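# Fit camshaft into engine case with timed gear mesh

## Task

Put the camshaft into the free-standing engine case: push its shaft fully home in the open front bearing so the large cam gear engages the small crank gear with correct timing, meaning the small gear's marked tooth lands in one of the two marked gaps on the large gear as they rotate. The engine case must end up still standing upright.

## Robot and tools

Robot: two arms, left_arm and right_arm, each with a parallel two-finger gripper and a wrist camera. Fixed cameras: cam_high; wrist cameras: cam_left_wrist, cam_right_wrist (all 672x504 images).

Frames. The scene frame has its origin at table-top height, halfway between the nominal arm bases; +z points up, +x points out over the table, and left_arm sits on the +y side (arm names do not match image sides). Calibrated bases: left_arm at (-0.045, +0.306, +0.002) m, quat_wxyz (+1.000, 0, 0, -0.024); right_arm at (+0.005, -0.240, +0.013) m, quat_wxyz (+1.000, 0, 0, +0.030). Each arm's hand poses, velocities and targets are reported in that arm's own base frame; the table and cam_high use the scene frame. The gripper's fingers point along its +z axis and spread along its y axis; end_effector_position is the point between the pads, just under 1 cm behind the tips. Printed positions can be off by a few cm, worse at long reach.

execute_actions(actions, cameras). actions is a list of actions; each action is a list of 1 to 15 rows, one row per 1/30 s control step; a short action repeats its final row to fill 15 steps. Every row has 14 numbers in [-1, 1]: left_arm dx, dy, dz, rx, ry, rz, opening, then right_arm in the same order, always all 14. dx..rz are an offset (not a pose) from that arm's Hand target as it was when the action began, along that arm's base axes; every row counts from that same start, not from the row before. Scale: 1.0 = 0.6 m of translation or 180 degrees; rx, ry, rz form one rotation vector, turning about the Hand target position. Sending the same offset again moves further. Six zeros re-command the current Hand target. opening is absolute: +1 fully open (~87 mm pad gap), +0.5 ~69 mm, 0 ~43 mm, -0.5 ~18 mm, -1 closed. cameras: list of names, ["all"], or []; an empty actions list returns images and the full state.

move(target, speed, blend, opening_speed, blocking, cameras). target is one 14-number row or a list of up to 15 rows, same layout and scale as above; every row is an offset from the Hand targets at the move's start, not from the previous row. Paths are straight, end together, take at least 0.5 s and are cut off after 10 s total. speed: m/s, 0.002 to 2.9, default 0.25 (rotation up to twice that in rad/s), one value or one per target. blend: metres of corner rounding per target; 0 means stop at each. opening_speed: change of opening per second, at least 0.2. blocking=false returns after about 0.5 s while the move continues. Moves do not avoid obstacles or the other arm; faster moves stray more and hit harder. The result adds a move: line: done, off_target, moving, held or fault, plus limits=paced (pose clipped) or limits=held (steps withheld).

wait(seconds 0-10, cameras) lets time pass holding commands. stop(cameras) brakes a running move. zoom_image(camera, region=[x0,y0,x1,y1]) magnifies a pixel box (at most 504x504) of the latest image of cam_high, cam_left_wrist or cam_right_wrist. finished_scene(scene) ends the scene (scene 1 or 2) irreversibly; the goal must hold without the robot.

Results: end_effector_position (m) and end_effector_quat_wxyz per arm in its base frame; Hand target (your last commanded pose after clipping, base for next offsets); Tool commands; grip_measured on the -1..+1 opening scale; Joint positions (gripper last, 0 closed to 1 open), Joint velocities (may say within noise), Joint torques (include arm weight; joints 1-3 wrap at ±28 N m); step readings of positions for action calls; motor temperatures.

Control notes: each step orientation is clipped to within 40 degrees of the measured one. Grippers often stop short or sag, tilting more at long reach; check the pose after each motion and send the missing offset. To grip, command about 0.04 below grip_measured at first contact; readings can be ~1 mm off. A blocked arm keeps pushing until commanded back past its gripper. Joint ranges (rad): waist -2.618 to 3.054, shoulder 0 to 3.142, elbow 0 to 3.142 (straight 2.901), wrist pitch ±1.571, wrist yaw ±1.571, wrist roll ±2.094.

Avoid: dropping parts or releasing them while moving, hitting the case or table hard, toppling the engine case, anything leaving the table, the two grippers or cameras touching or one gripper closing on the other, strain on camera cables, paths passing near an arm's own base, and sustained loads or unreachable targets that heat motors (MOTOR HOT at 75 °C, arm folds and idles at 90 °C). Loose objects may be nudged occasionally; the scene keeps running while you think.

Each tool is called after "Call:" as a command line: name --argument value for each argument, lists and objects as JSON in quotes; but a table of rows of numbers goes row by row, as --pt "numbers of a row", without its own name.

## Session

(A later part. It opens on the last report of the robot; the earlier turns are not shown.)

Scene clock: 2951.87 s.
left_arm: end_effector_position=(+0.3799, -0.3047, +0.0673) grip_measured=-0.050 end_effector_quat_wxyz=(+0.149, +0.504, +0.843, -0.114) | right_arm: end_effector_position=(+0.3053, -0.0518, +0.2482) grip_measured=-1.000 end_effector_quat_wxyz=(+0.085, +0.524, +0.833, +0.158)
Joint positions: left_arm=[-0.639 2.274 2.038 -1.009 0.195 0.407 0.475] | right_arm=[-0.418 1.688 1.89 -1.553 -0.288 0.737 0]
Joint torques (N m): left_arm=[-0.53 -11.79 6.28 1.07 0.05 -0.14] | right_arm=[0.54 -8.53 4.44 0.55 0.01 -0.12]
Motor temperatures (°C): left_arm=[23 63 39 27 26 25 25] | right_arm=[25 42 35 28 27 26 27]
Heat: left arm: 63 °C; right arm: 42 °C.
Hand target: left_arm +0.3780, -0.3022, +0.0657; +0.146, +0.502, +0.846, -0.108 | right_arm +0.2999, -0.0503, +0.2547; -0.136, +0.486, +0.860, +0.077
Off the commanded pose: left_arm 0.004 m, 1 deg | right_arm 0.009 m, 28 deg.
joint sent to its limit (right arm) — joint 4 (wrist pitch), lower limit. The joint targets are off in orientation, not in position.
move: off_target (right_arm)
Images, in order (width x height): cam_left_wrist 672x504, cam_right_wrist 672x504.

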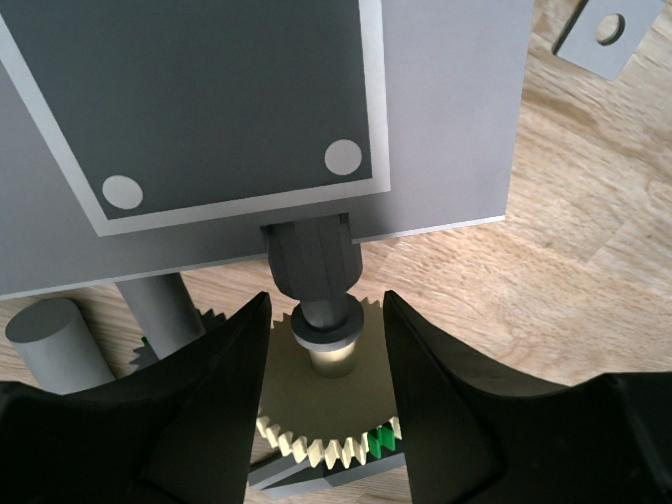

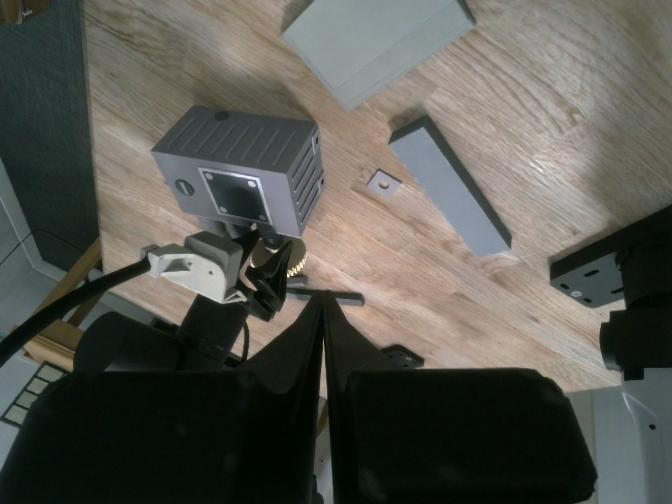

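Call:
move --target '[0, 0, 0, 0, 0, 0, -0.75, 0, 0, 0, 0, 0, 0, -1]' --opening_speed 0.5 --cameras '["cam_left_wrist"]'

Call:
zoom_image --camera "cam_left_wrist" --region '[240, 280, 420, 480]'

Scene clock: 2957.07 s.
left_arm: end_effector_position=(+0.3801, -0.3048, +0.0674) grip_measured=-0.355 end_effector_quat_wxyz=(+0.150, +0.504, +0.843, -0.114) | right_arm: end_effector_position=(+0.3053, -0.0518, +0.2482) grip_measured=-1.000 end_effector_quat_wxyz=(+0.085, +0.524, +0.833, +0.158)
Joint positions: left_arm=[-0.639 2.274 2.038 -1.008 0.195 0.407 0.322] | right_arm=[-0.418 1.688 1.89 -1.553 -0.288 0.737 0]
Joint torques (N m): left_arm=[-0.53 -11.81 6.27 1.06 0.05 -0.14] | right_arm=[0.57 -8.53 4.48 0.55 0.01 -0.12]
Motor temperatures (°C): left_arm=[23 64 39 27 26 25 25] | right_arm=[25 42 35 28 27 26 27]
Heat: left arm: 64 °C; right arm: 42 °C.
Hand target: left_arm +0.3780, -0.3022, +0.0657; +0.146, +0.502, +0.846, -0.108 | right_arm +0.2999, -0.0503, +0.2547; -0.136, +0.486, +0.860, +0.077
Off the commanded pose: left_arm 0.004 m, 1 deg | right_arm 0.009 m, 28 deg.
joint sent to its limit (right arm) — joint 4 (wrist pitch), lower limit. The joint targets are off in orientation, not in position.
move: off_target (right_arm)
Images, in order (width x height): cam_left_wrist 672x504.

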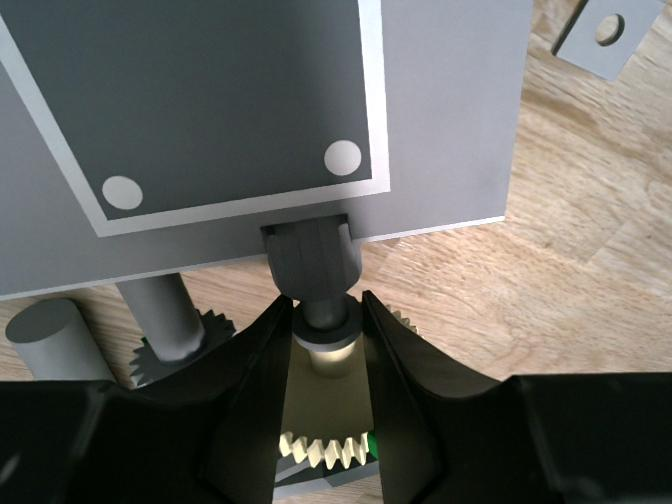

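Scaled by 2.520 from the camera's 672x504 image, which has a finer 960x720 frame.

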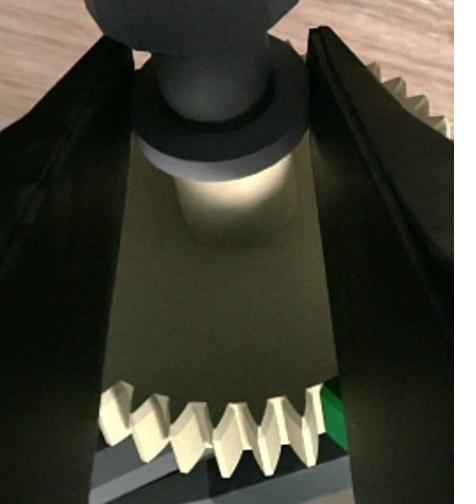

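Call:
move --target '[-0.0017, -0.0012, 0.003, -0.0182, 0.0246, 0, -0.75, 0, 0, 0, 0, 0, 0, -1]' --speed 0.06 --cameras '["cam_left_wrist"]'

Call:
zoom_image --camera "cam_left_wrist" --region '[240, 280, 420, 480]'

Scene clock: 2966.40 s.
left_arm: end_effector_position=(+0.3789, -0.3027, +0.0675) grip_measured=-0.355 end_effector_quat_wxyz=(+0.140, +0.497, +0.845, -0.140) | right_arm: end_effector_position=(+0.3053, -0.0518, +0.2482) grip_measured=-1.000 end_effector_quat_wxyz=(+0.085, +0.524, +0.833, +0.158)
Joint positions: left_arm=[-0.616 2.282 2.049 -1.026 0.254 0.407 0.322] | right_arm=[-0.418 1.688 1.89 -1.553 -0.288 0.737 0]
Joint torques (N m): left_arm=[0.35 -9.89 10.56 0.67 0.54 -0.11] | right_arm=[0.54 -8.51 4.42 0.55 0.01 -0.13]
Motor temperatures (°C): left_arm=[23 65 38 27 26 25 25] | right_arm=[25 41 35 28 27 26 27]
Heat: left arm: 65 °C; right arm: 41 °C.
Hand target: left_arm +0.3769, -0.3030, +0.0674; +0.128, +0.493, +0.847, -0.151 | right_arm +0.2999, -0.0503, +0.2547; -0.136, +0.486, +0.860, +0.077
Off the commanded pose: left_arm 0.002 m, 2 deg | right_arm 0.009 m, 28 deg.
joint sent to its limit (right arm) — joint 4 (wrist pitch), lower limit. The joint targets are off in orientation, not in position.
move: off_target (right_arm)
Images, in order (width x height): cam_left_wrist 672x504.

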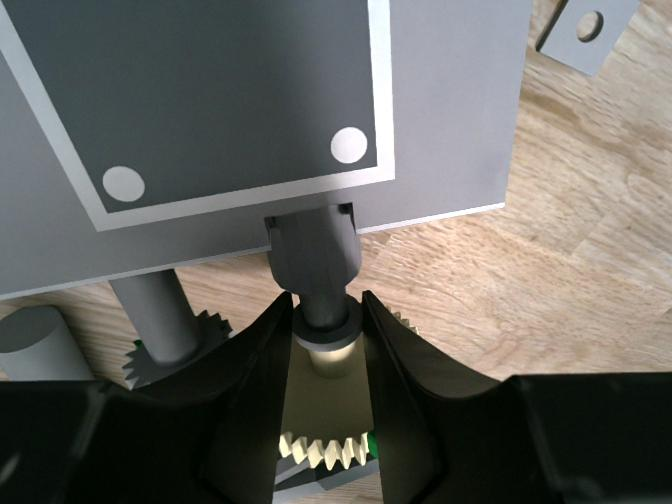

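Scaled by 2.520 from the camera's 672x504 image, which has a finer 960x720 frame.

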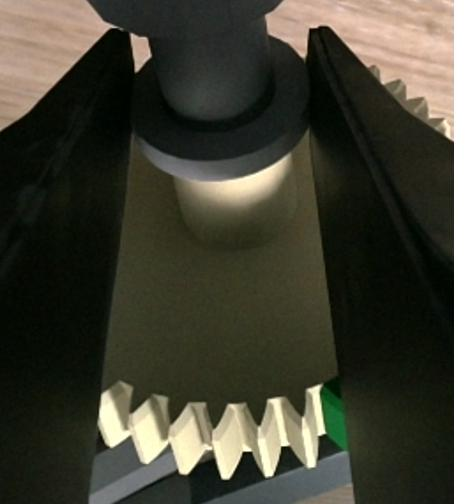

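Call:
move --pt "-0.0005 -0.0003 0 -0.0066 0.0089 0 -0.75 0 0 0 0 0 0 -1" --pt "0.0085 -0.0215 -0.001 -0.0066 0.0089 0 -0.75 0 0 0 0 0 0 -1" --speed 0.05 --cameras '["cam_left_wrist","cam_right_wrist"]'

Call:
zoom_image --camera "cam_left_wrist" --region '[100, 240, 420, 480]'

Call:
zoom_image --camera "cam_right_wrist" --region '[190, 200, 330, 310]'

Scene clock: 2976.23 s.
left_arm: end_effector_position=(+0.3789, -0.3038, +0.0660) grip_measured=-0.355 end_effector_quat_wxyz=(+0.113, +0.493, +0.849, -0.153) | right_arm: end_effector_position=(+0.3053, -0.0518, +0.2482) grip_measured=-1.000 end_effector_quat_wxyz=(+0.085, +0.524, +0.833, +0.158)
Joint positions: left_arm=[-0.607 2.355 2.171 -1.128 0.285 0.408 0.322] | right_arm=[-0.418 1.688 1.89 -1.553 -0.288 0.737 0]
Joint torques (N m): left_arm=[-0.9 -10 10.82 1.04 0.57 -0.25] | right_arm=[0.55 -8.51 4.48 0.55 0.01 -0.12]
Motor temperatures (°C): left_arm=[23 63 40 27 26 25 25] | right_arm=[25 40 35 28 27 26 27]
Heat: left arm: 63 °C; right arm: 40 °C.
Hand target: left_arm +0.3821, -0.3158, +0.0668; +0.121, +0.489, +0.847, -0.167 | right_arm +0.2999, -0.0503, +0.2547; -0.136, +0.486, +0.860, +0.077
Off the commanded pose: left_arm 0.013 m, 2 deg | right_arm 0.009 m, 28 deg.
joint sent to its limit (right arm) — joint 4 (wrist pitch), lower limit. The joint targets are off in orientation, not in position.
move: off_target (left_arm, right_arm)
Images, in order (width x height): cam_left_wrist 672x504, cam_right_wrist 672x504.

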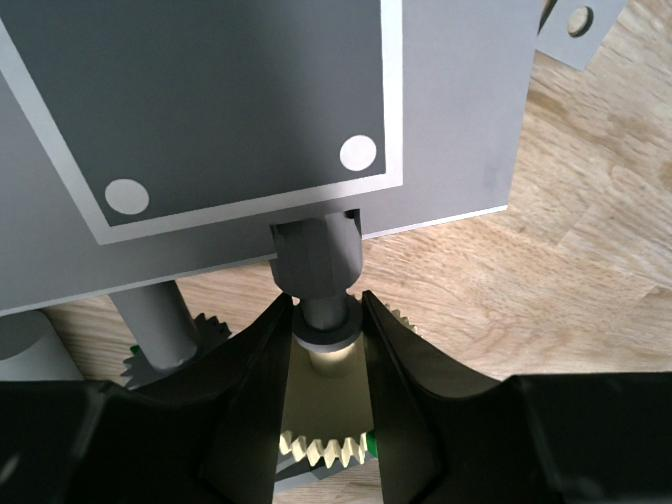

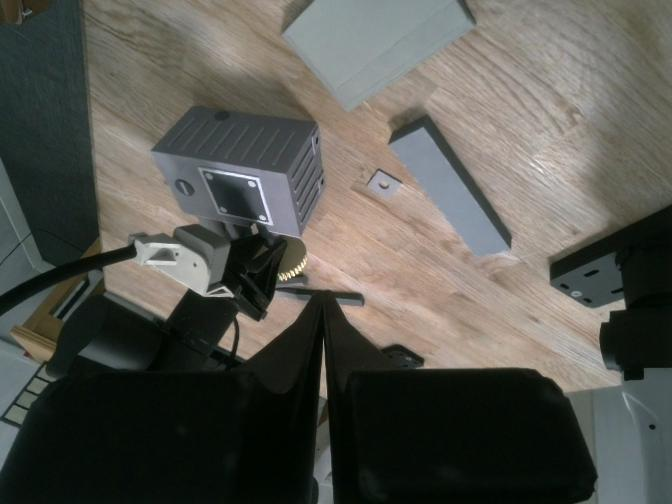

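Scaled by 1.575 from the camera's 672x504 image, which has a finer 960x720 frame.

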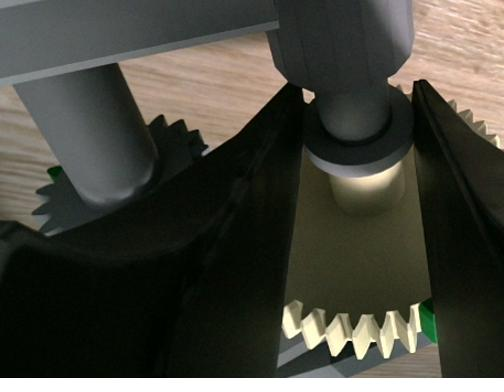

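Scaled by 3.600 from the camera's 672x504 image, which has a finer 960x720 frame.

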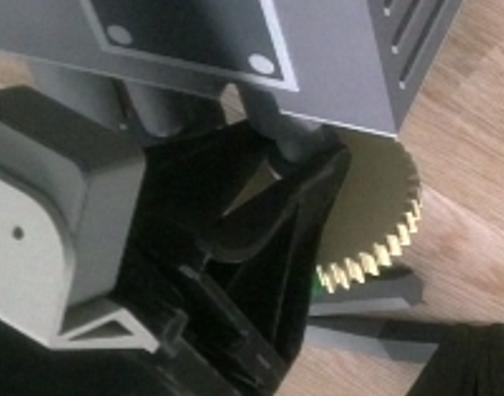

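Call:
move --pt "0.002 -0.003 0 0 0 0.014 -0.75 0 0 0 0 0 0 -1" --pt "0.002 -0.003 0 0 0 -0.014 -0.75 0 0 0 0 0 0 -1" --pt "0.002 -0.003 0 -0.0122 -0.0092 0 -0.75 0 0 0 0 0 0 -1" --pt "0.002 -0.003 0 0.0083 0.0063 0 -0.75 0 0 0 0 0 0 -1" --pt "0.002 -0.003 0 0.005 -0.0067 0 -0.75 0 0 0 0 0 0 -1" --pt "0.002 -0.003 0 -0.005 0.0067 0 -0.75 0 0 0 0 0 0 -1" --pt "0 0 0 0 0 0 -0.75 0 0 0 0 0 0 -1" --speed 0.08 --blend 0.005 --cameras '["cam_left_wrist","cam_right_wrist"]'

Call:
zoom_image --camera "cam_left_wrist" --region '[100, 240, 420, 480]'

Call:
zoom_image --camera "cam_right_wrist" --region '[190, 200, 330, 310]'

Scene clock: 2990.63 s.
left_arm: end_effector_position=(+0.3813, -0.3101, +0.0646) grip_measured=-0.355 end_effector_quat_wxyz=(+0.108, +0.487, +0.852, -0.160) | right_arm: end_effector_position=(+0.3053, -0.0518, +0.2482) grip_measured=-1.000 end_effector_quat_wxyz=(+0.085, +0.524, +0.833, +0.158)
Joint positions: left_arm=[-0.609 2.398 2.24 -1.159 0.299 0.393 0.322] | right_arm=[-0.418 1.688 1.89 -1.553 -0.288 0.737 0]
Joint torques (N m): left_arm=[-0.79 -13.18 5.29 1.29 0.4 -0.09] | right_arm=[0.51 -8.55 4.46 0.56 0.01 -0.12]
Motor temperatures (°C): left_arm=[23 63 42 28 27 25 26] | right_arm=[25 39 35 28 27 26 27]
Heat: left arm: 63 °C; right arm: 39 °C.
Hand target: left_arm +0.3820, -0.3158, +0.0667; +0.121, +0.489, +0.847, -0.167 | right_arm +0.2999, -0.0503, +0.2547; -0.136, +0.486, +0.860, +0.077
Off the commanded pose: left_arm 0.006 m, 2 deg | right_arm 0.009 m, 28 deg.
joint sent to its limit (right arm) — joint 4 (wrist pitch), lower limit. The joint targets are off in orientation, not in position.
move: off_target (right_arm)
Images, in order (width x height): cam_left_wrist 672x504, cam_right_wrist 672x504.

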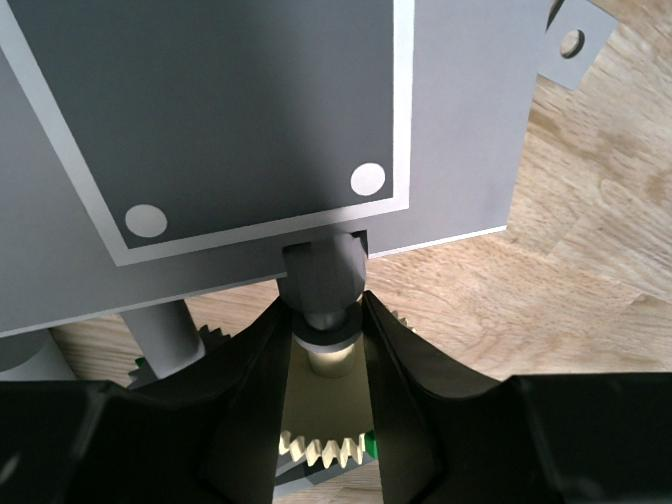

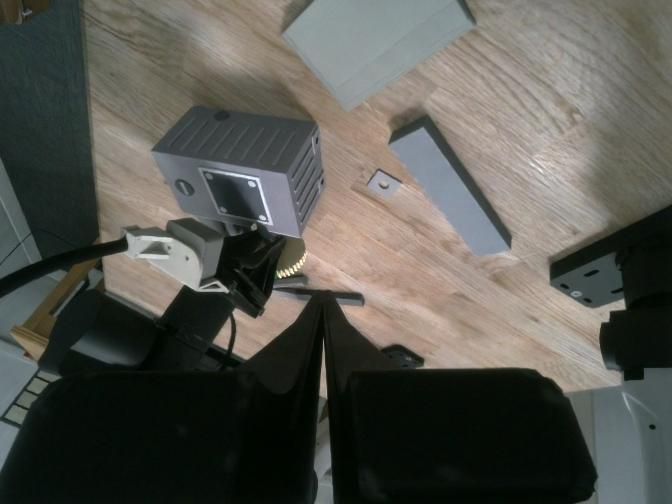

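Scaled by 1.575 from the camera's 672x504 image, which has a finer 960x720 frame.

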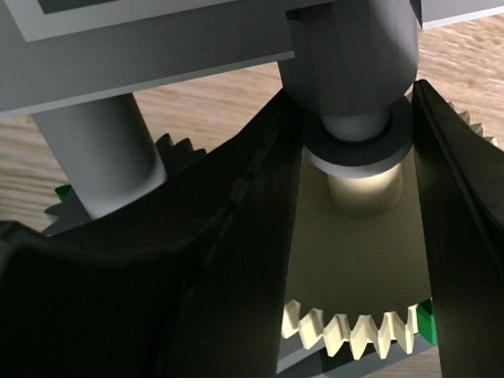

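Scaled by 3.600 from the camera's 672x504 image, which has a finer 960x720 frame.

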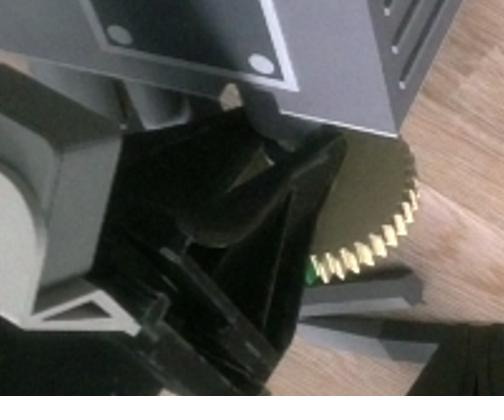

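Call:
move --pt "0.006 -0.009 0.003 0 0 0.014 -0.75 0 0 0 0 0 0 -1" --pt "0.008 -0.0107 0.003 0 0 -0.014 -0.75 0 0 0 0 0 0 -1" --pt "0.008 -0.0107 0.003 -0.0122 -0.0092 0 -0.75 0 0 0 0 0 0 -1" --pt "0.008 -0.0107 0.003 0.0083 0.0063 0 -0.75 0 0 0 0 0 0 -1" --pt "0.008 -0.0107 0.003 0.005 -0.0067 0 -0.75 0 0 0 0 0 0 -1" --pt "0.006 -0.008 0.003 0 0 0 -0.75 0 0 0 0 0 0 -1" --speed 0.08 --blend 0.005 --cameras '["cam_left_wrist","cam_right_wrist"]'

Call:
zoom_image --camera "cam_left_wrist" --region '[100, 240, 420, 480]'

Call:
zoom_image --camera "cam_right_wrist" --region '[190, 200, 330, 310]'

Scene clock: 3003.97 s.
left_arm: end_effector_position=(+0.3817, -0.3105, +0.0640) grip_measured=-0.355 end_effector_quat_wxyz=(+0.097, +0.485, +0.855, -0.153) | right_arm: end_effector_position=(+0.3053, -0.0518, +0.2482) grip_measured=-1.000 end_effector_quat_wxyz=(+0.085, +0.524, +0.833, +0.158)
Joint positions: left_arm=[-0.613 2.438 2.312 -1.214 0.285 0.385 0.322] | right_arm=[-0.418 1.688 1.89 -1.553 -0.288 0.737 0]
Joint torques (N m): left_arm=[-0.69 -13.55 5.41 1.45 0.55 -0.05] | right_arm=[0.54 -8.5 4.45 0.55 0.01 -0.12]
Motor temperatures (°C): left_arm=[23 68 41 29 26 25 26] | right_arm=[25 39 35 28 27 26 27]
Heat: left arm: 68 °C; right arm: 39 °C.
Hand target: left_arm +0.3856, -0.3206, +0.0685; +0.121, +0.489, +0.847, -0.167 | right_arm +0.2999, -0.0503, +0.2547; -0.136, +0.486, +0.860, +0.077
Off the commanded pose: left_arm 0.012 m, 3 deg | right_arm 0.009 m, 28 deg.
joint sent to its limit (right arm) — joint 4 (wrist pitch), lower limit. The joint targets are off in orientation, not in position.
move: off_target (left_arm, right_arm)
Images, in order (width x height): cam_left_wrist 672x504, cam_right_wrist 672x504.

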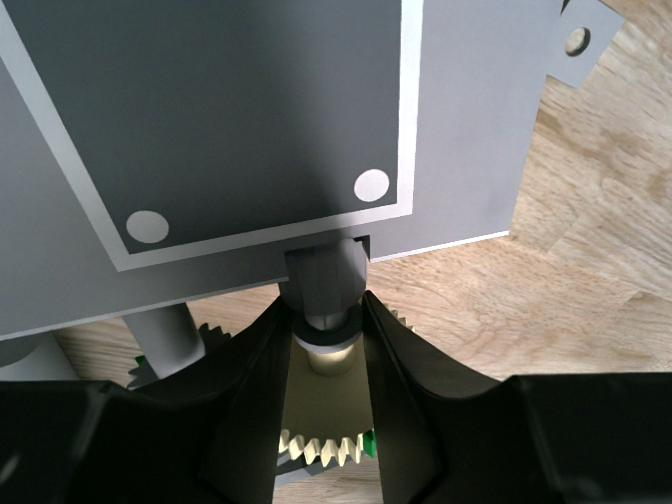

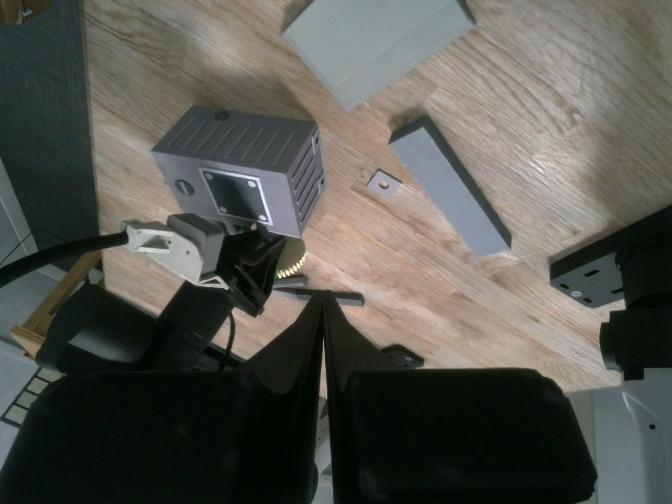

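Scaled by 1.575 from the camera's 672x504 image, which has a finer 960x720 frame.

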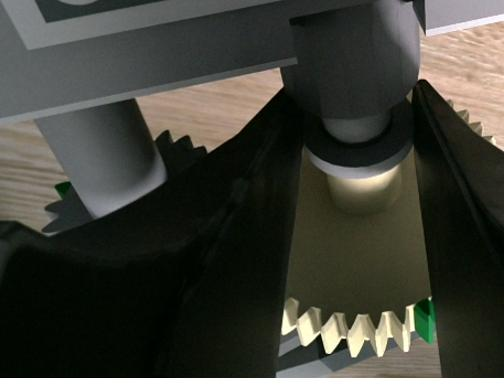

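Scaled by 3.600 from the camera's 672x504 image, which has a finer 960x720 frame.

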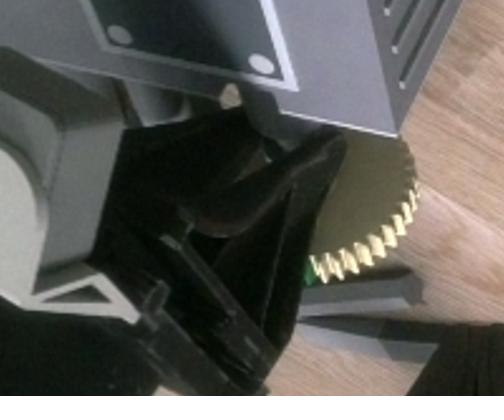

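Call:
move --pt "-0.006 0.012 -0.006 0 0 0 -0.75 0 0 0 0 0 0 -1" --pt "-0.006 0.012 -0.006 0 0 0 -0.05 0 0 0 0 0 0 -1" --speed 0.06

Call:
move --pt "0 0.028 0.085 0 0 0 -0.05 0 0 0 0 0 0 -1" --pt "0 0.045 0.135 0 0 0 -0.05 0 0 0 0 0 0 -1" --speed 0.1 --cameras '["cam_left_wrist","cam_right_wrist"]'

Call:
zoom_image --camera "cam_right_wrist" --region '[190, 200, 330, 310]'

Scene clock: 3015.97 s.
left_arm: end_effector_position=(+0.3854, -0.3130, +0.0622) grip_measured=-0.050 end_effector_quat_wxyz=(+0.121, +0.486, +0.851, -0.160) | right_arm: end_effector_position=(+0.3053, -0.0518, +0.2482) grip_measured=-1.000 end_effector_quat_wxyz=(+0.085, +0.524, +0.833, +0.158)
Joint positions: left_arm=[-0.61 2.387 2.207 -1.111 0.294 0.385 0.475] | right_arm=[-0.418 1.688 1.89 -1.553 -0.288 0.737 0]
Joint torques (N m): left_arm=[-0.24 -13.03 6.13 0.96 0.47 0.01] | right_arm=[0.54 -8.54 4.46 0.56 0.02 -0.12]
Motor temperatures (°C): left_arm=[23 70 40 29 27 25 26] | right_arm=[25 39 35 28 27 26 27]
Heat: left arm: 70 °C; right arm: 39 °C.
Hand target: left_arm +0.3821, -0.3134, +0.0651; +0.121, +0.489, +0.847, -0.167 | right_arm +0.2999, -0.0503, +0.2547; -0.136, +0.486, +0.860, +0.077
Off the commanded pose: left_arm 0.004 m, 1 deg | right_arm 0.009 m, 28 deg.
joint sent to its limit (right arm) — joint 4 (wrist pitch), lower limit. The joint targets are off in orientation, not in position.
move: off_target (right_arm)

Scene clock: 3018.33 s.
left_arm: end_effector_position=(+0.3847, -0.2873, +0.1532) grip_measured=-0.050 end_effector_quat_wxyz=(+0.138, +0.486, +0.848, -0.161) | right_arm: end_effector_position=(+0.3053, -0.0518, +0.2482) grip_measured=-1.000 end_effector_quat_wxyz=(+0.085, +0.524, +0.833, +0.158)
Joint positions: left_arm=[-0.565 2.387 2.577 -1.459 0.308 0.43 0.475] | right_arm=[-0.418 1.688 1.89 -1.553 -0.288 0.737 0]
Joint torques (N m): left_arm=[0.01 -9.24 9.03 0.7 0.48 0.04] | right_arm=[0.55 -8.51 4.45 0.56 0.02 -0.13]
Motor temperatures (°C): left_arm=[23 71 40 29 27 25 26] | right_arm=[25 39 35 28 27 26 27]
Heat: left arm: 71 °C; right arm: 39 °C.
Hand target: left_arm +0.3820, -0.2864, +0.1460; +0.121, +0.489, +0.847, -0.167 | right_arm +0.2999, -0.0503, +0.2547; -0.136, +0.486, +0.860, +0.077
Off the commanded pose: left_arm 0.008 m, 2 deg | right_arm 0.009 m, 28 deg.
joint sent to its limit (right arm) — joint 4 (wrist pitch), lower limit. The joint targets are off in orientation, not in position.
move: off_target (right_arm)
Images, in order (width x height): cam_left_wrist 672x504, cam_right_wrist 672x504.

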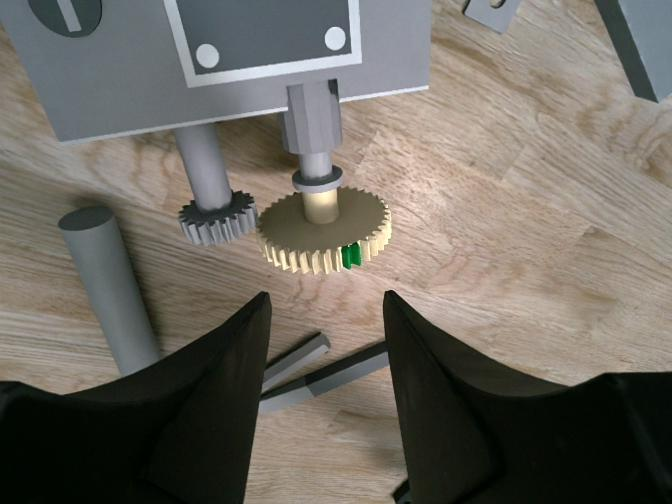

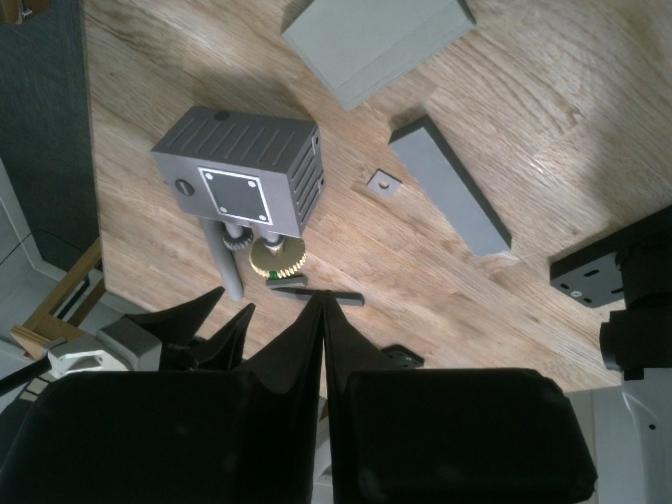

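Scaled by 3.600 from the camera's 672x504 image, which has a finer 960x720 frame.

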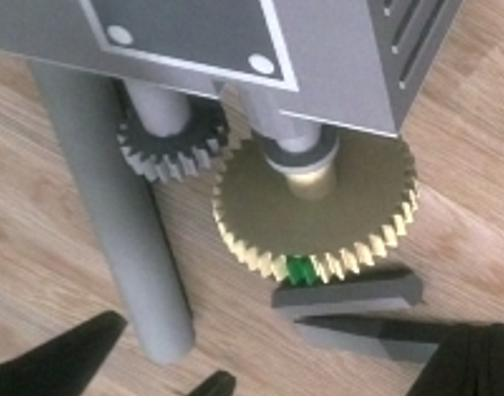

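Call:
zoom_image --camera "cam_left_wrist" --region '[170, 90, 410, 290]'

Call:
zoom_image --camera "cam_left_wrist" --region '[220, 180, 300, 280]'

Scaled by 2.100 from the camera's 672x504 image, which has a finer 960x720 frame.

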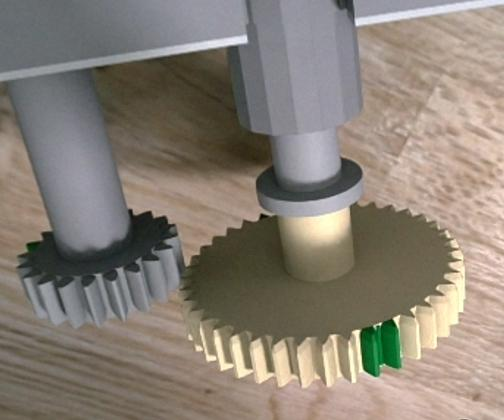

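Scaled by 5.040 from the camera's 672x504 image, which has a finer 960x720 frame.

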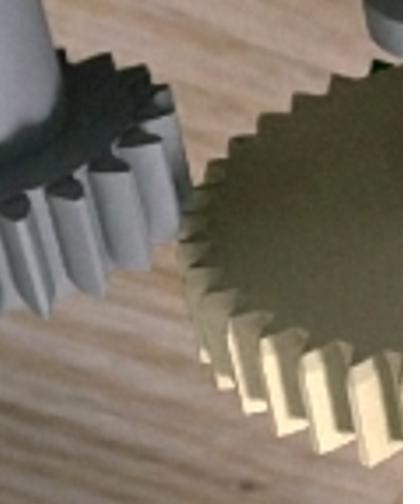

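Call:
zoom_image --camera "cam_right_wrist" --region '[220, 222, 260, 256]'

Call:
zoom_image --camera "cam_right_wrist" --region '[244, 226, 312, 284]'

Scaled by 12.600 from the camera's 672x504 image, which has a finer 960x720 frame.

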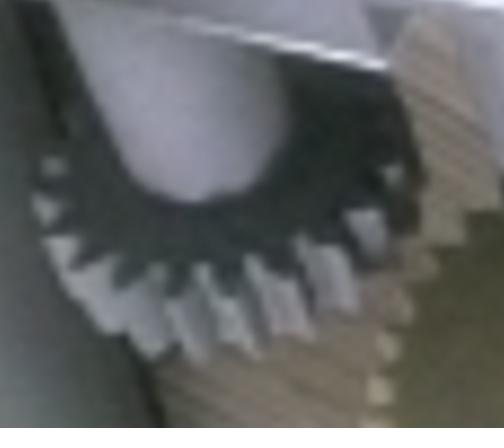

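Scaled by 7.412 from the camera's 672x504 image, which has a finer 960x720 frame.

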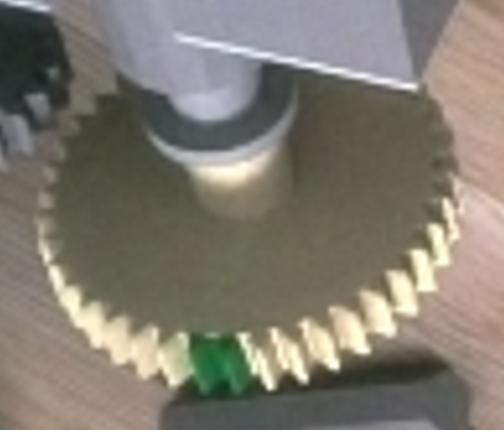

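Call:
move --pt "0 0 0.06 0 0 0 -0.05 0 0 0 0 0 0 -1" --pt "-0.088 0.082 0.04 0.03 -0.04 0 -1 0 0 0 0 0 0 -1" --pt "-0.088 0.082 -0.108 0.03 -0.04 0 -1 0 0 0 0 0 0 -1" --speed 0.12 --blend '[0.01, 0, 0]' --cameras '["cam_left_wrist","cam_right_wrist"]'

Call:
zoom_image --camera "cam_right_wrist" --region '[170, 200, 330, 320]'

Scene clock: 3070.77 s.
left_arm: end_effector_position=(+0.3307, -0.2394, +0.0721) grip_measured=-1.000 end_effector_quat_wxyz=(+0.139, +0.499, +0.849, -0.102) | right_arm: end_effector_position=(+0.3053, -0.0518, +0.2482) grip_measured=-1.000 end_effector_quat_wxyz=(+0.085, +0.524, +0.833, +0.158)
Joint positions: left_arm=[-0.591 1.965 1.585 -0.896 0.185 0.443 0] | right_arm=[-0.418 1.688 1.89 -1.553 -0.288 0.737 0]
Joint torques (N m): left_arm=[-0.66 -11.85 6.16 1 0.06 0.02] | right_arm=[0.57 -8.55 4.45 0.56 0.01 -0.13]
Motor temperatures (°C): left_arm=[23 65 40 27 26 25 25] | right_arm=[25 38 35 28 27 26 27]
Heat: left arm: 65 °C; right arm: 38 °C.
Hand target: left_arm +0.3294, -0.2372, +0.0813; +0.151, +0.504, +0.845, -0.096 | right_arm +0.2999, -0.0503, +0.2547; -0.136, +0.486, +0.860, +0.077
Off the commanded pose: left_arm 0.009 m, 2 deg | right_arm 0.009 m, 28 deg.
joint sent to its limit (right arm) — joint 4 (wrist pitch), lower limit. The joint targets are off in orientation, not in position.
move: off_target (right_arm)
Images, in order (width x height): cam_left_wrist 672x504, cam_right_wrist 672x504.

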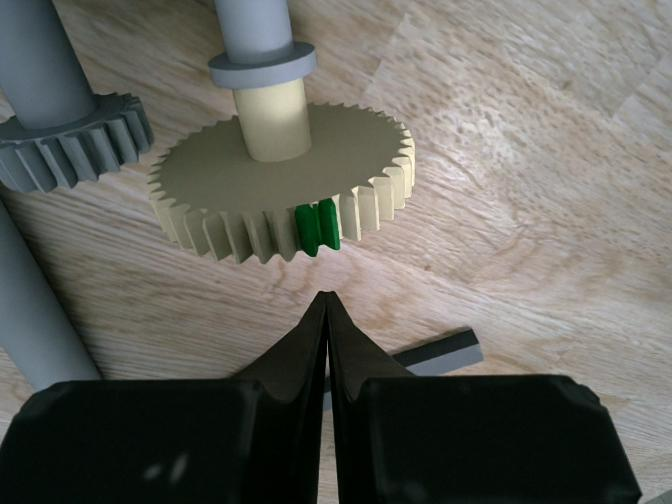

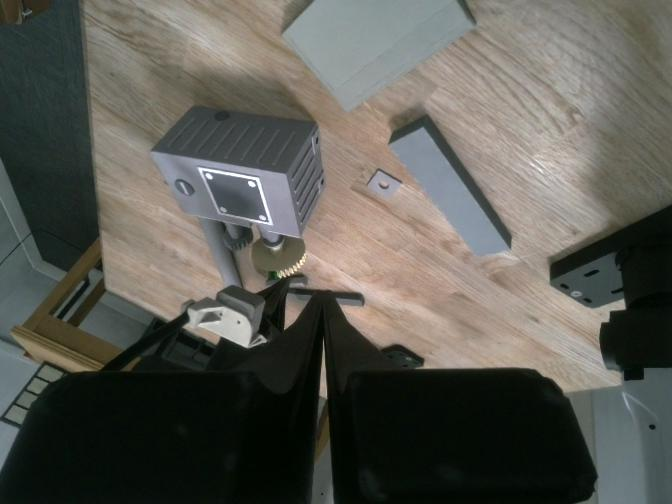

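Scaled by 3.150 from the camera's 672x504 image, which has a finer 960x720 frame.

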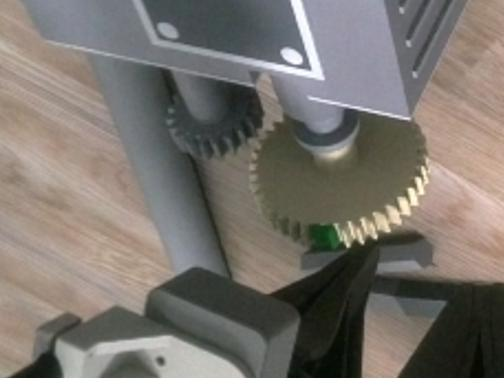

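Call:
move --target '[0.034, -0.0265, 0.0015, 0, 0, 0, -1, 0, 0, 0, 0, 0, 0, -1]' --speed 0.05 --cameras '["cam_left_wrist","cam_right_wrist"]'

Call:
zoom_image --camera "cam_right_wrist" --region '[170, 200, 330, 320]'

Scene clock: 3098.27 s.
left_arm: end_effector_position=(+0.3505, -0.2525, +0.0854) grip_measured=-1.000 end_effector_quat_wxyz=(+0.163, +0.499, +0.845, -0.103) | right_arm: end_effector_position=(+0.3053, -0.0518, +0.2482) grip_measured=-1.000 end_effector_quat_wxyz=(+0.085, +0.524, +0.833, +0.158)
Joint positions: left_arm=[-0.591 2.008 1.691 -0.911 0.184 0.443 0] | right_arm=[-0.418 1.688 1.89 -1.553 -0.288 0.737 0]
Joint torques (N m): left_arm=[-1.07 -7.68 10.1 0.82 0.04 -0.02] | right_arm=[0.54 -8.54 4.45 0.55 0.02 -0.13]
Motor temperatures (°C): left_arm=[23 69 39 28 26 25 25] | right_arm=[25 38 35 29 27 26 27]
Heat: left arm: 69 °C; right arm: 38 °C.
Hand target: left_arm +0.3498, -0.2531, +0.0822; +0.151, +0.504, +0.845, -0.096 | right_arm +0.2999, -0.0503, +0.2547; -0.136, +0.486, +0.860, +0.077
Off the commanded pose: left_arm 0.003 m, 2 deg | right_arm 0.009 m, 28 deg.
joint sent to its limit (right arm) — joint 4 (wrist pitch), lower limit. The joint targets are off in orientation, not in position.
move: off_target (right_arm)
Images, in order (width x height): cam_left_wrist 672x504, cam_right_wrist 672x504.

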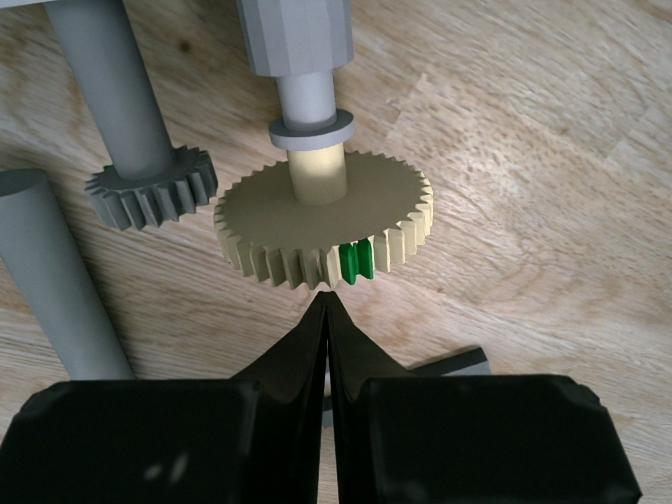

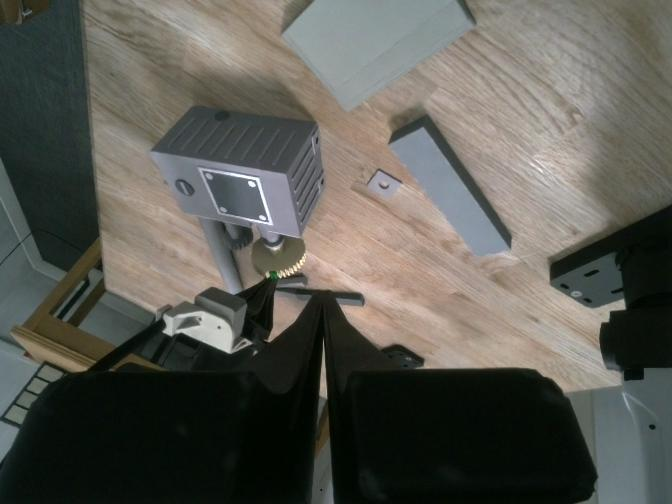

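Scaled by 3.150 from the camera's 672x504 image, which has a finer 960x720 frame.

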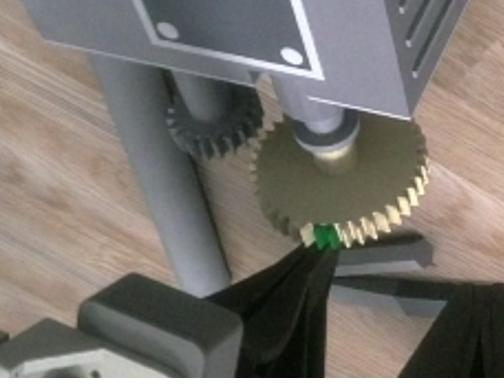

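Call:
move --target '[0.021, -0.0335, -0.005, 0, 0, 0, -1, 0, 0, 0, 0, 0, 0, -1]' --speed 0.03 --cameras '["cam_left_wrist","cam_right_wrist"]'

Call:
zoom_image --camera "cam_left_wrist" --region '[120, 100, 440, 320]'

Scene clock: 3106.43 s.
left_arm: end_effector_position=(+0.3637, -0.2721, +0.0844) grip_measured=-1.000 end_effector_quat_wxyz=(+0.164, +0.505, +0.841, -0.100) | right_arm: end_effector_position=(+0.3053, -0.0518, +0.2482) grip_measured=-1.000 end_effector_quat_wxyz=(+0.085, +0.524, +0.833, +0.158)
Joint positions: left_arm=[-0.614 2.096 1.818 -0.945 0.174 0.437 0] | right_arm=[-0.418 1.688 1.89 -1.553 -0.288 0.737 0]
Joint torques (N m): left_arm=[-0.96 -8.09 9.99 0.85 0.08 -0.15] | right_arm=[0.54 -8.54 4.44 0.56 0.01 -0.12]
Motor temperatures (°C): left_arm=[23 66 39 28 26 25 25] | right_arm=[25 38 35 29 27 26 27]
Heat: left arm: 66 °C; right arm: 38 °C.
Hand target: left_arm +0.3623, -0.2733, +0.0790; +0.151, +0.504, +0.845, -0.096 | right_arm +0.2999, -0.0503, +0.2547; -0.136, +0.486, +0.860, +0.077
Off the commanded pose: left_arm 0.005 m, 2 deg | right_arm 0.009 m, 28 deg.
joint sent to its limit (right arm) — joint 4 (wrist pitch), lower limit. The joint targets are off in orientation, not in position.
move: off_target (right_arm)
Images, in order (width x height): cam_left_wrist 672x504, cam_right_wrist 672x504.

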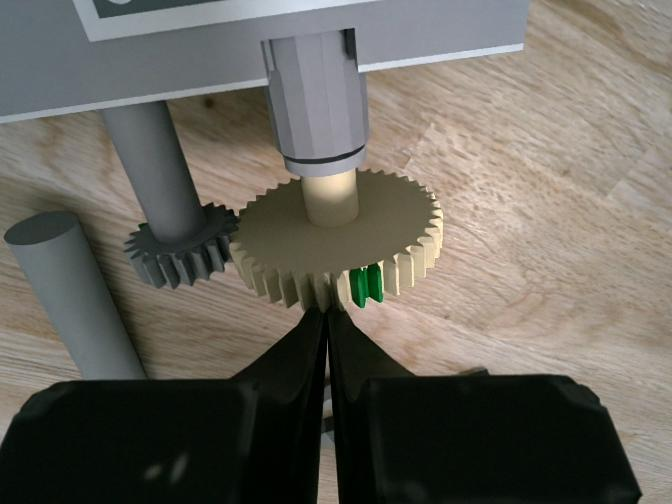

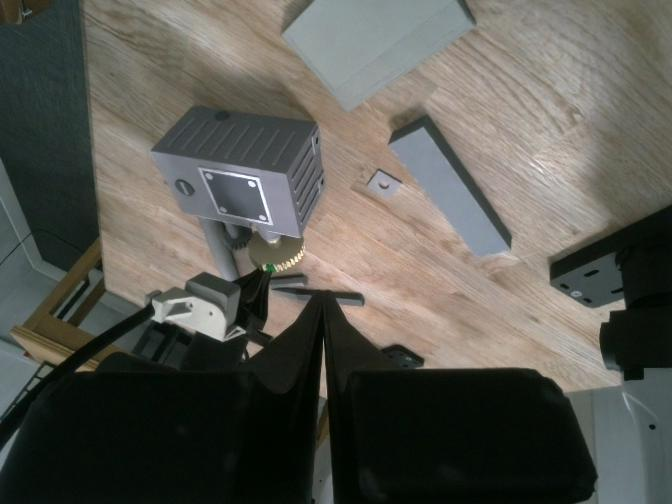

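Scaled by 1.575 from the camera's 672x504 image, which has a finer 960x720 frame.

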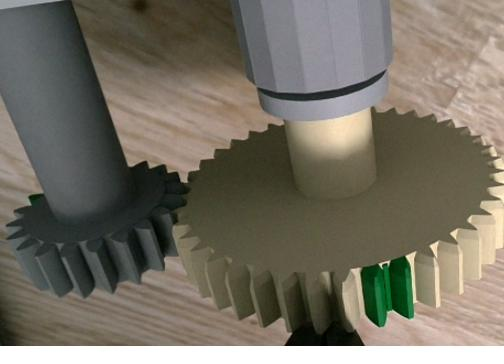

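Call:
move --target '[0.005, -0.0075, 0, 0, 0, 0, -1, 0, 0, 0, 0, 0, 0, -1]' --speed 0.02 --cameras '["cam_left_wrist","cam_right_wrist"]'

Call:
zoom_image --camera "cam_left_wrist" --region '[120, 100, 440, 320]'

Call:
zoom_image --camera "cam_left_wrist" --region '[190, 160, 290, 260]'

Scene clock: 3121.30 s.
left_arm: end_effector_position=(+0.3651, -0.2739, +0.0843) grip_measured=-1.000 end_effector_quat_wxyz=(+0.159, +0.504, +0.843, -0.099) | right_arm: end_effector_position=(+0.3053, -0.0518, +0.2482) grip_measured=-1.000 end_effector_quat_wxyz=(+0.085, +0.524, +0.833, +0.158)
Joint positions: left_arm=[-0.616 2.117 1.851 -0.968 0.17 0.432 0] | right_arm=[-0.418 1.688 1.89 -1.553 -0.288 0.737 0]
Joint torques (N m): left_arm=[-1.16 -8.06 9.99 0.95 0.11 -0.16] | right_arm=[0.55 -8.53 4.44 0.55 0.01 -0.12]
Motor temperatures (°C): left_arm=[23 61 42 28 26 25 25] | right_arm=[25 38 35 29 27 26 27]
Heat: left arm: 61 °C; right arm: 38 °C.
Hand target: left_arm +0.3653, -0.2777, +0.0790; +0.151, +0.504, +0.845, -0.096 | right_arm +0.2999, -0.0503, +0.2547; -0.136, +0.486, +0.860, +0.077
Off the commanded pose: left_arm 0.007 m, 1 deg | right_arm 0.009 m, 28 deg.
joint sent to its limit (right arm) — joint 4 (wrist pitch), lower limit. The joint targets are off in orientation, not in position.
move: off_target (right_arm)
Images, in order (width x height): cam_left_wrist 672x504, cam_right_wrist 672x504.

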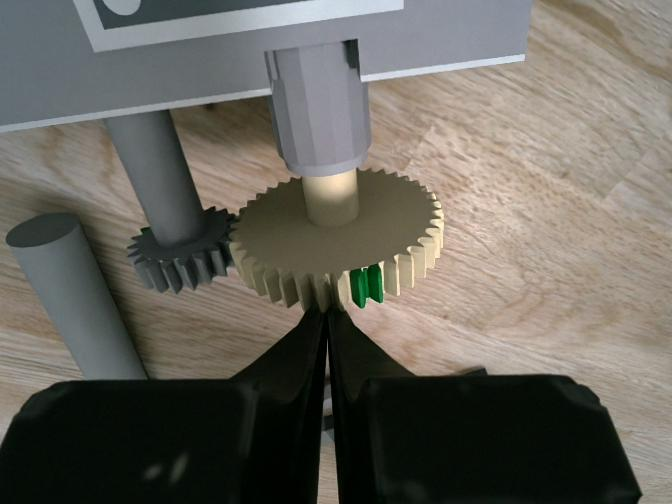

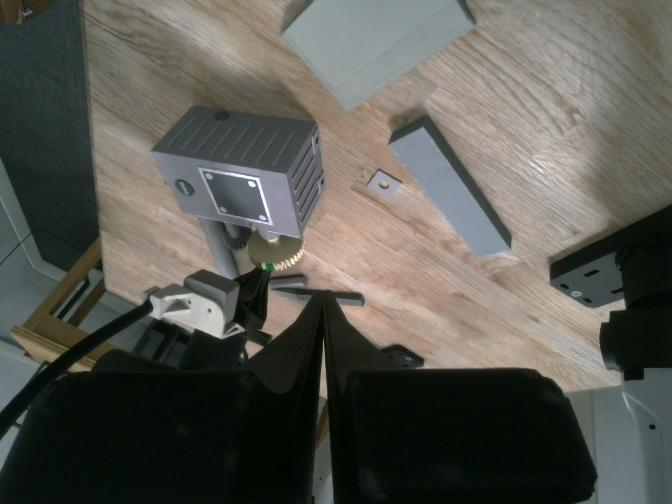

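Scaled by 1.575 from the camera's 672x504 image, which has a finer 960x720 frame.

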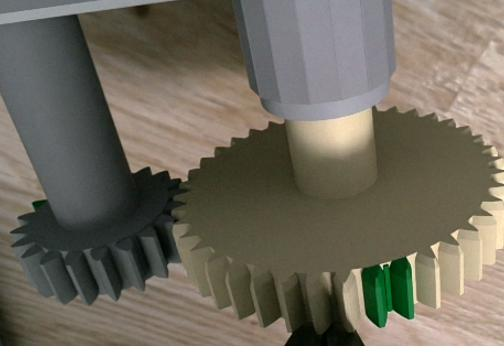

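Scaled by 5.040 from the camera's 672x504 image, which has a finer 960x720 frame.

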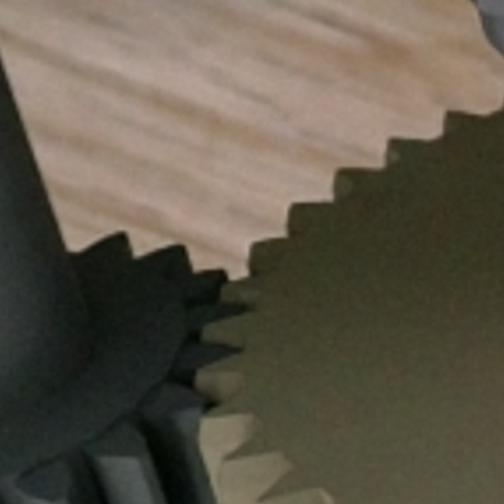

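Call:
zoom_image --camera "cam_left_wrist" --region '[120, 190, 250, 300]'

Call:
zoom_image --camera "cam_left_wrist" --region '[220, 215, 400, 315]'

Scaled by 3.877 from the camera's 672x504 image, which has a finer 960x720 frame.

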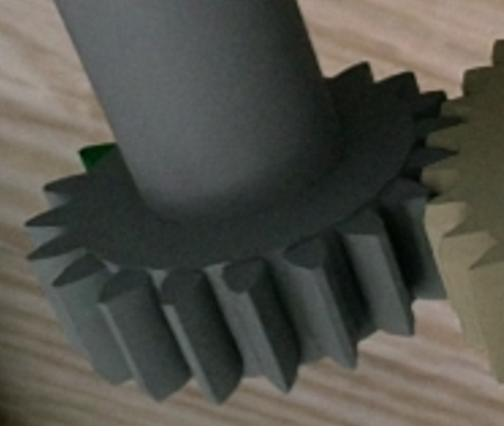

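Scaled by 2.800 from the camera's 672x504 image, which has a finer 960x720 frame.

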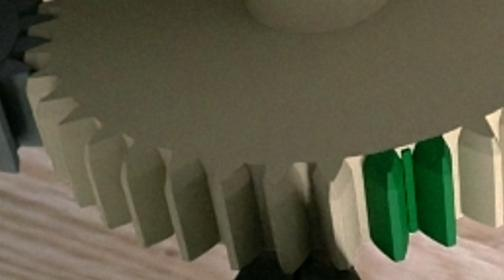

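Call:
zoom_image --camera "cam_left_wrist" --region '[222, 210, 272, 260]'

Call:
zoom_image --camera "cam_left_wrist" --region '[225, 240, 315, 310]'

Call:
zoom_image --camera "cam_left_wrist" --region '[295, 245, 395, 315]'

Scaled by 10.080 from the camera's 672x504 image, which has a finer 960x720 frame.

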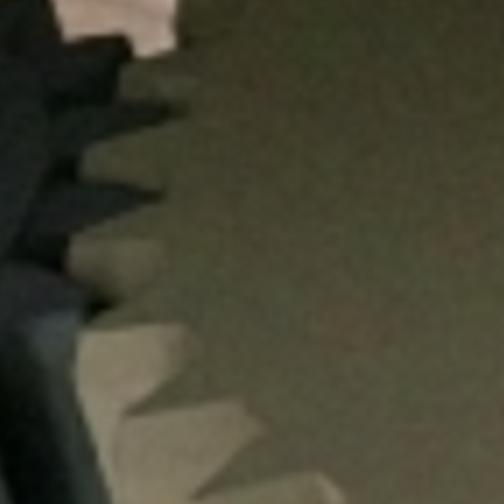

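Scaled by 5.600 from the camera's 672x504 image, which has a finer 960x720 frame.

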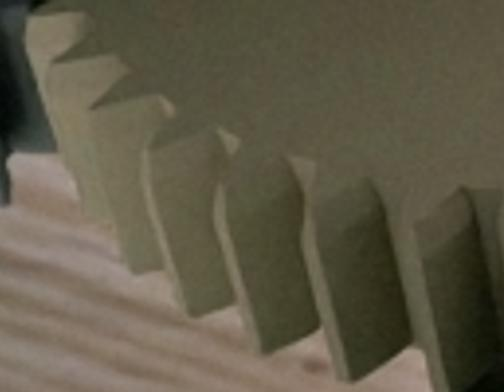

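Scaled by 5.040 from the camera's 672x504 image, which has a finer 960x720 frame.

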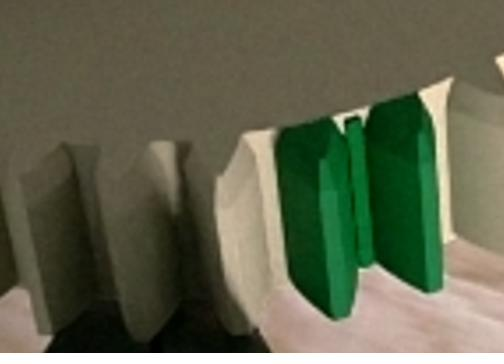

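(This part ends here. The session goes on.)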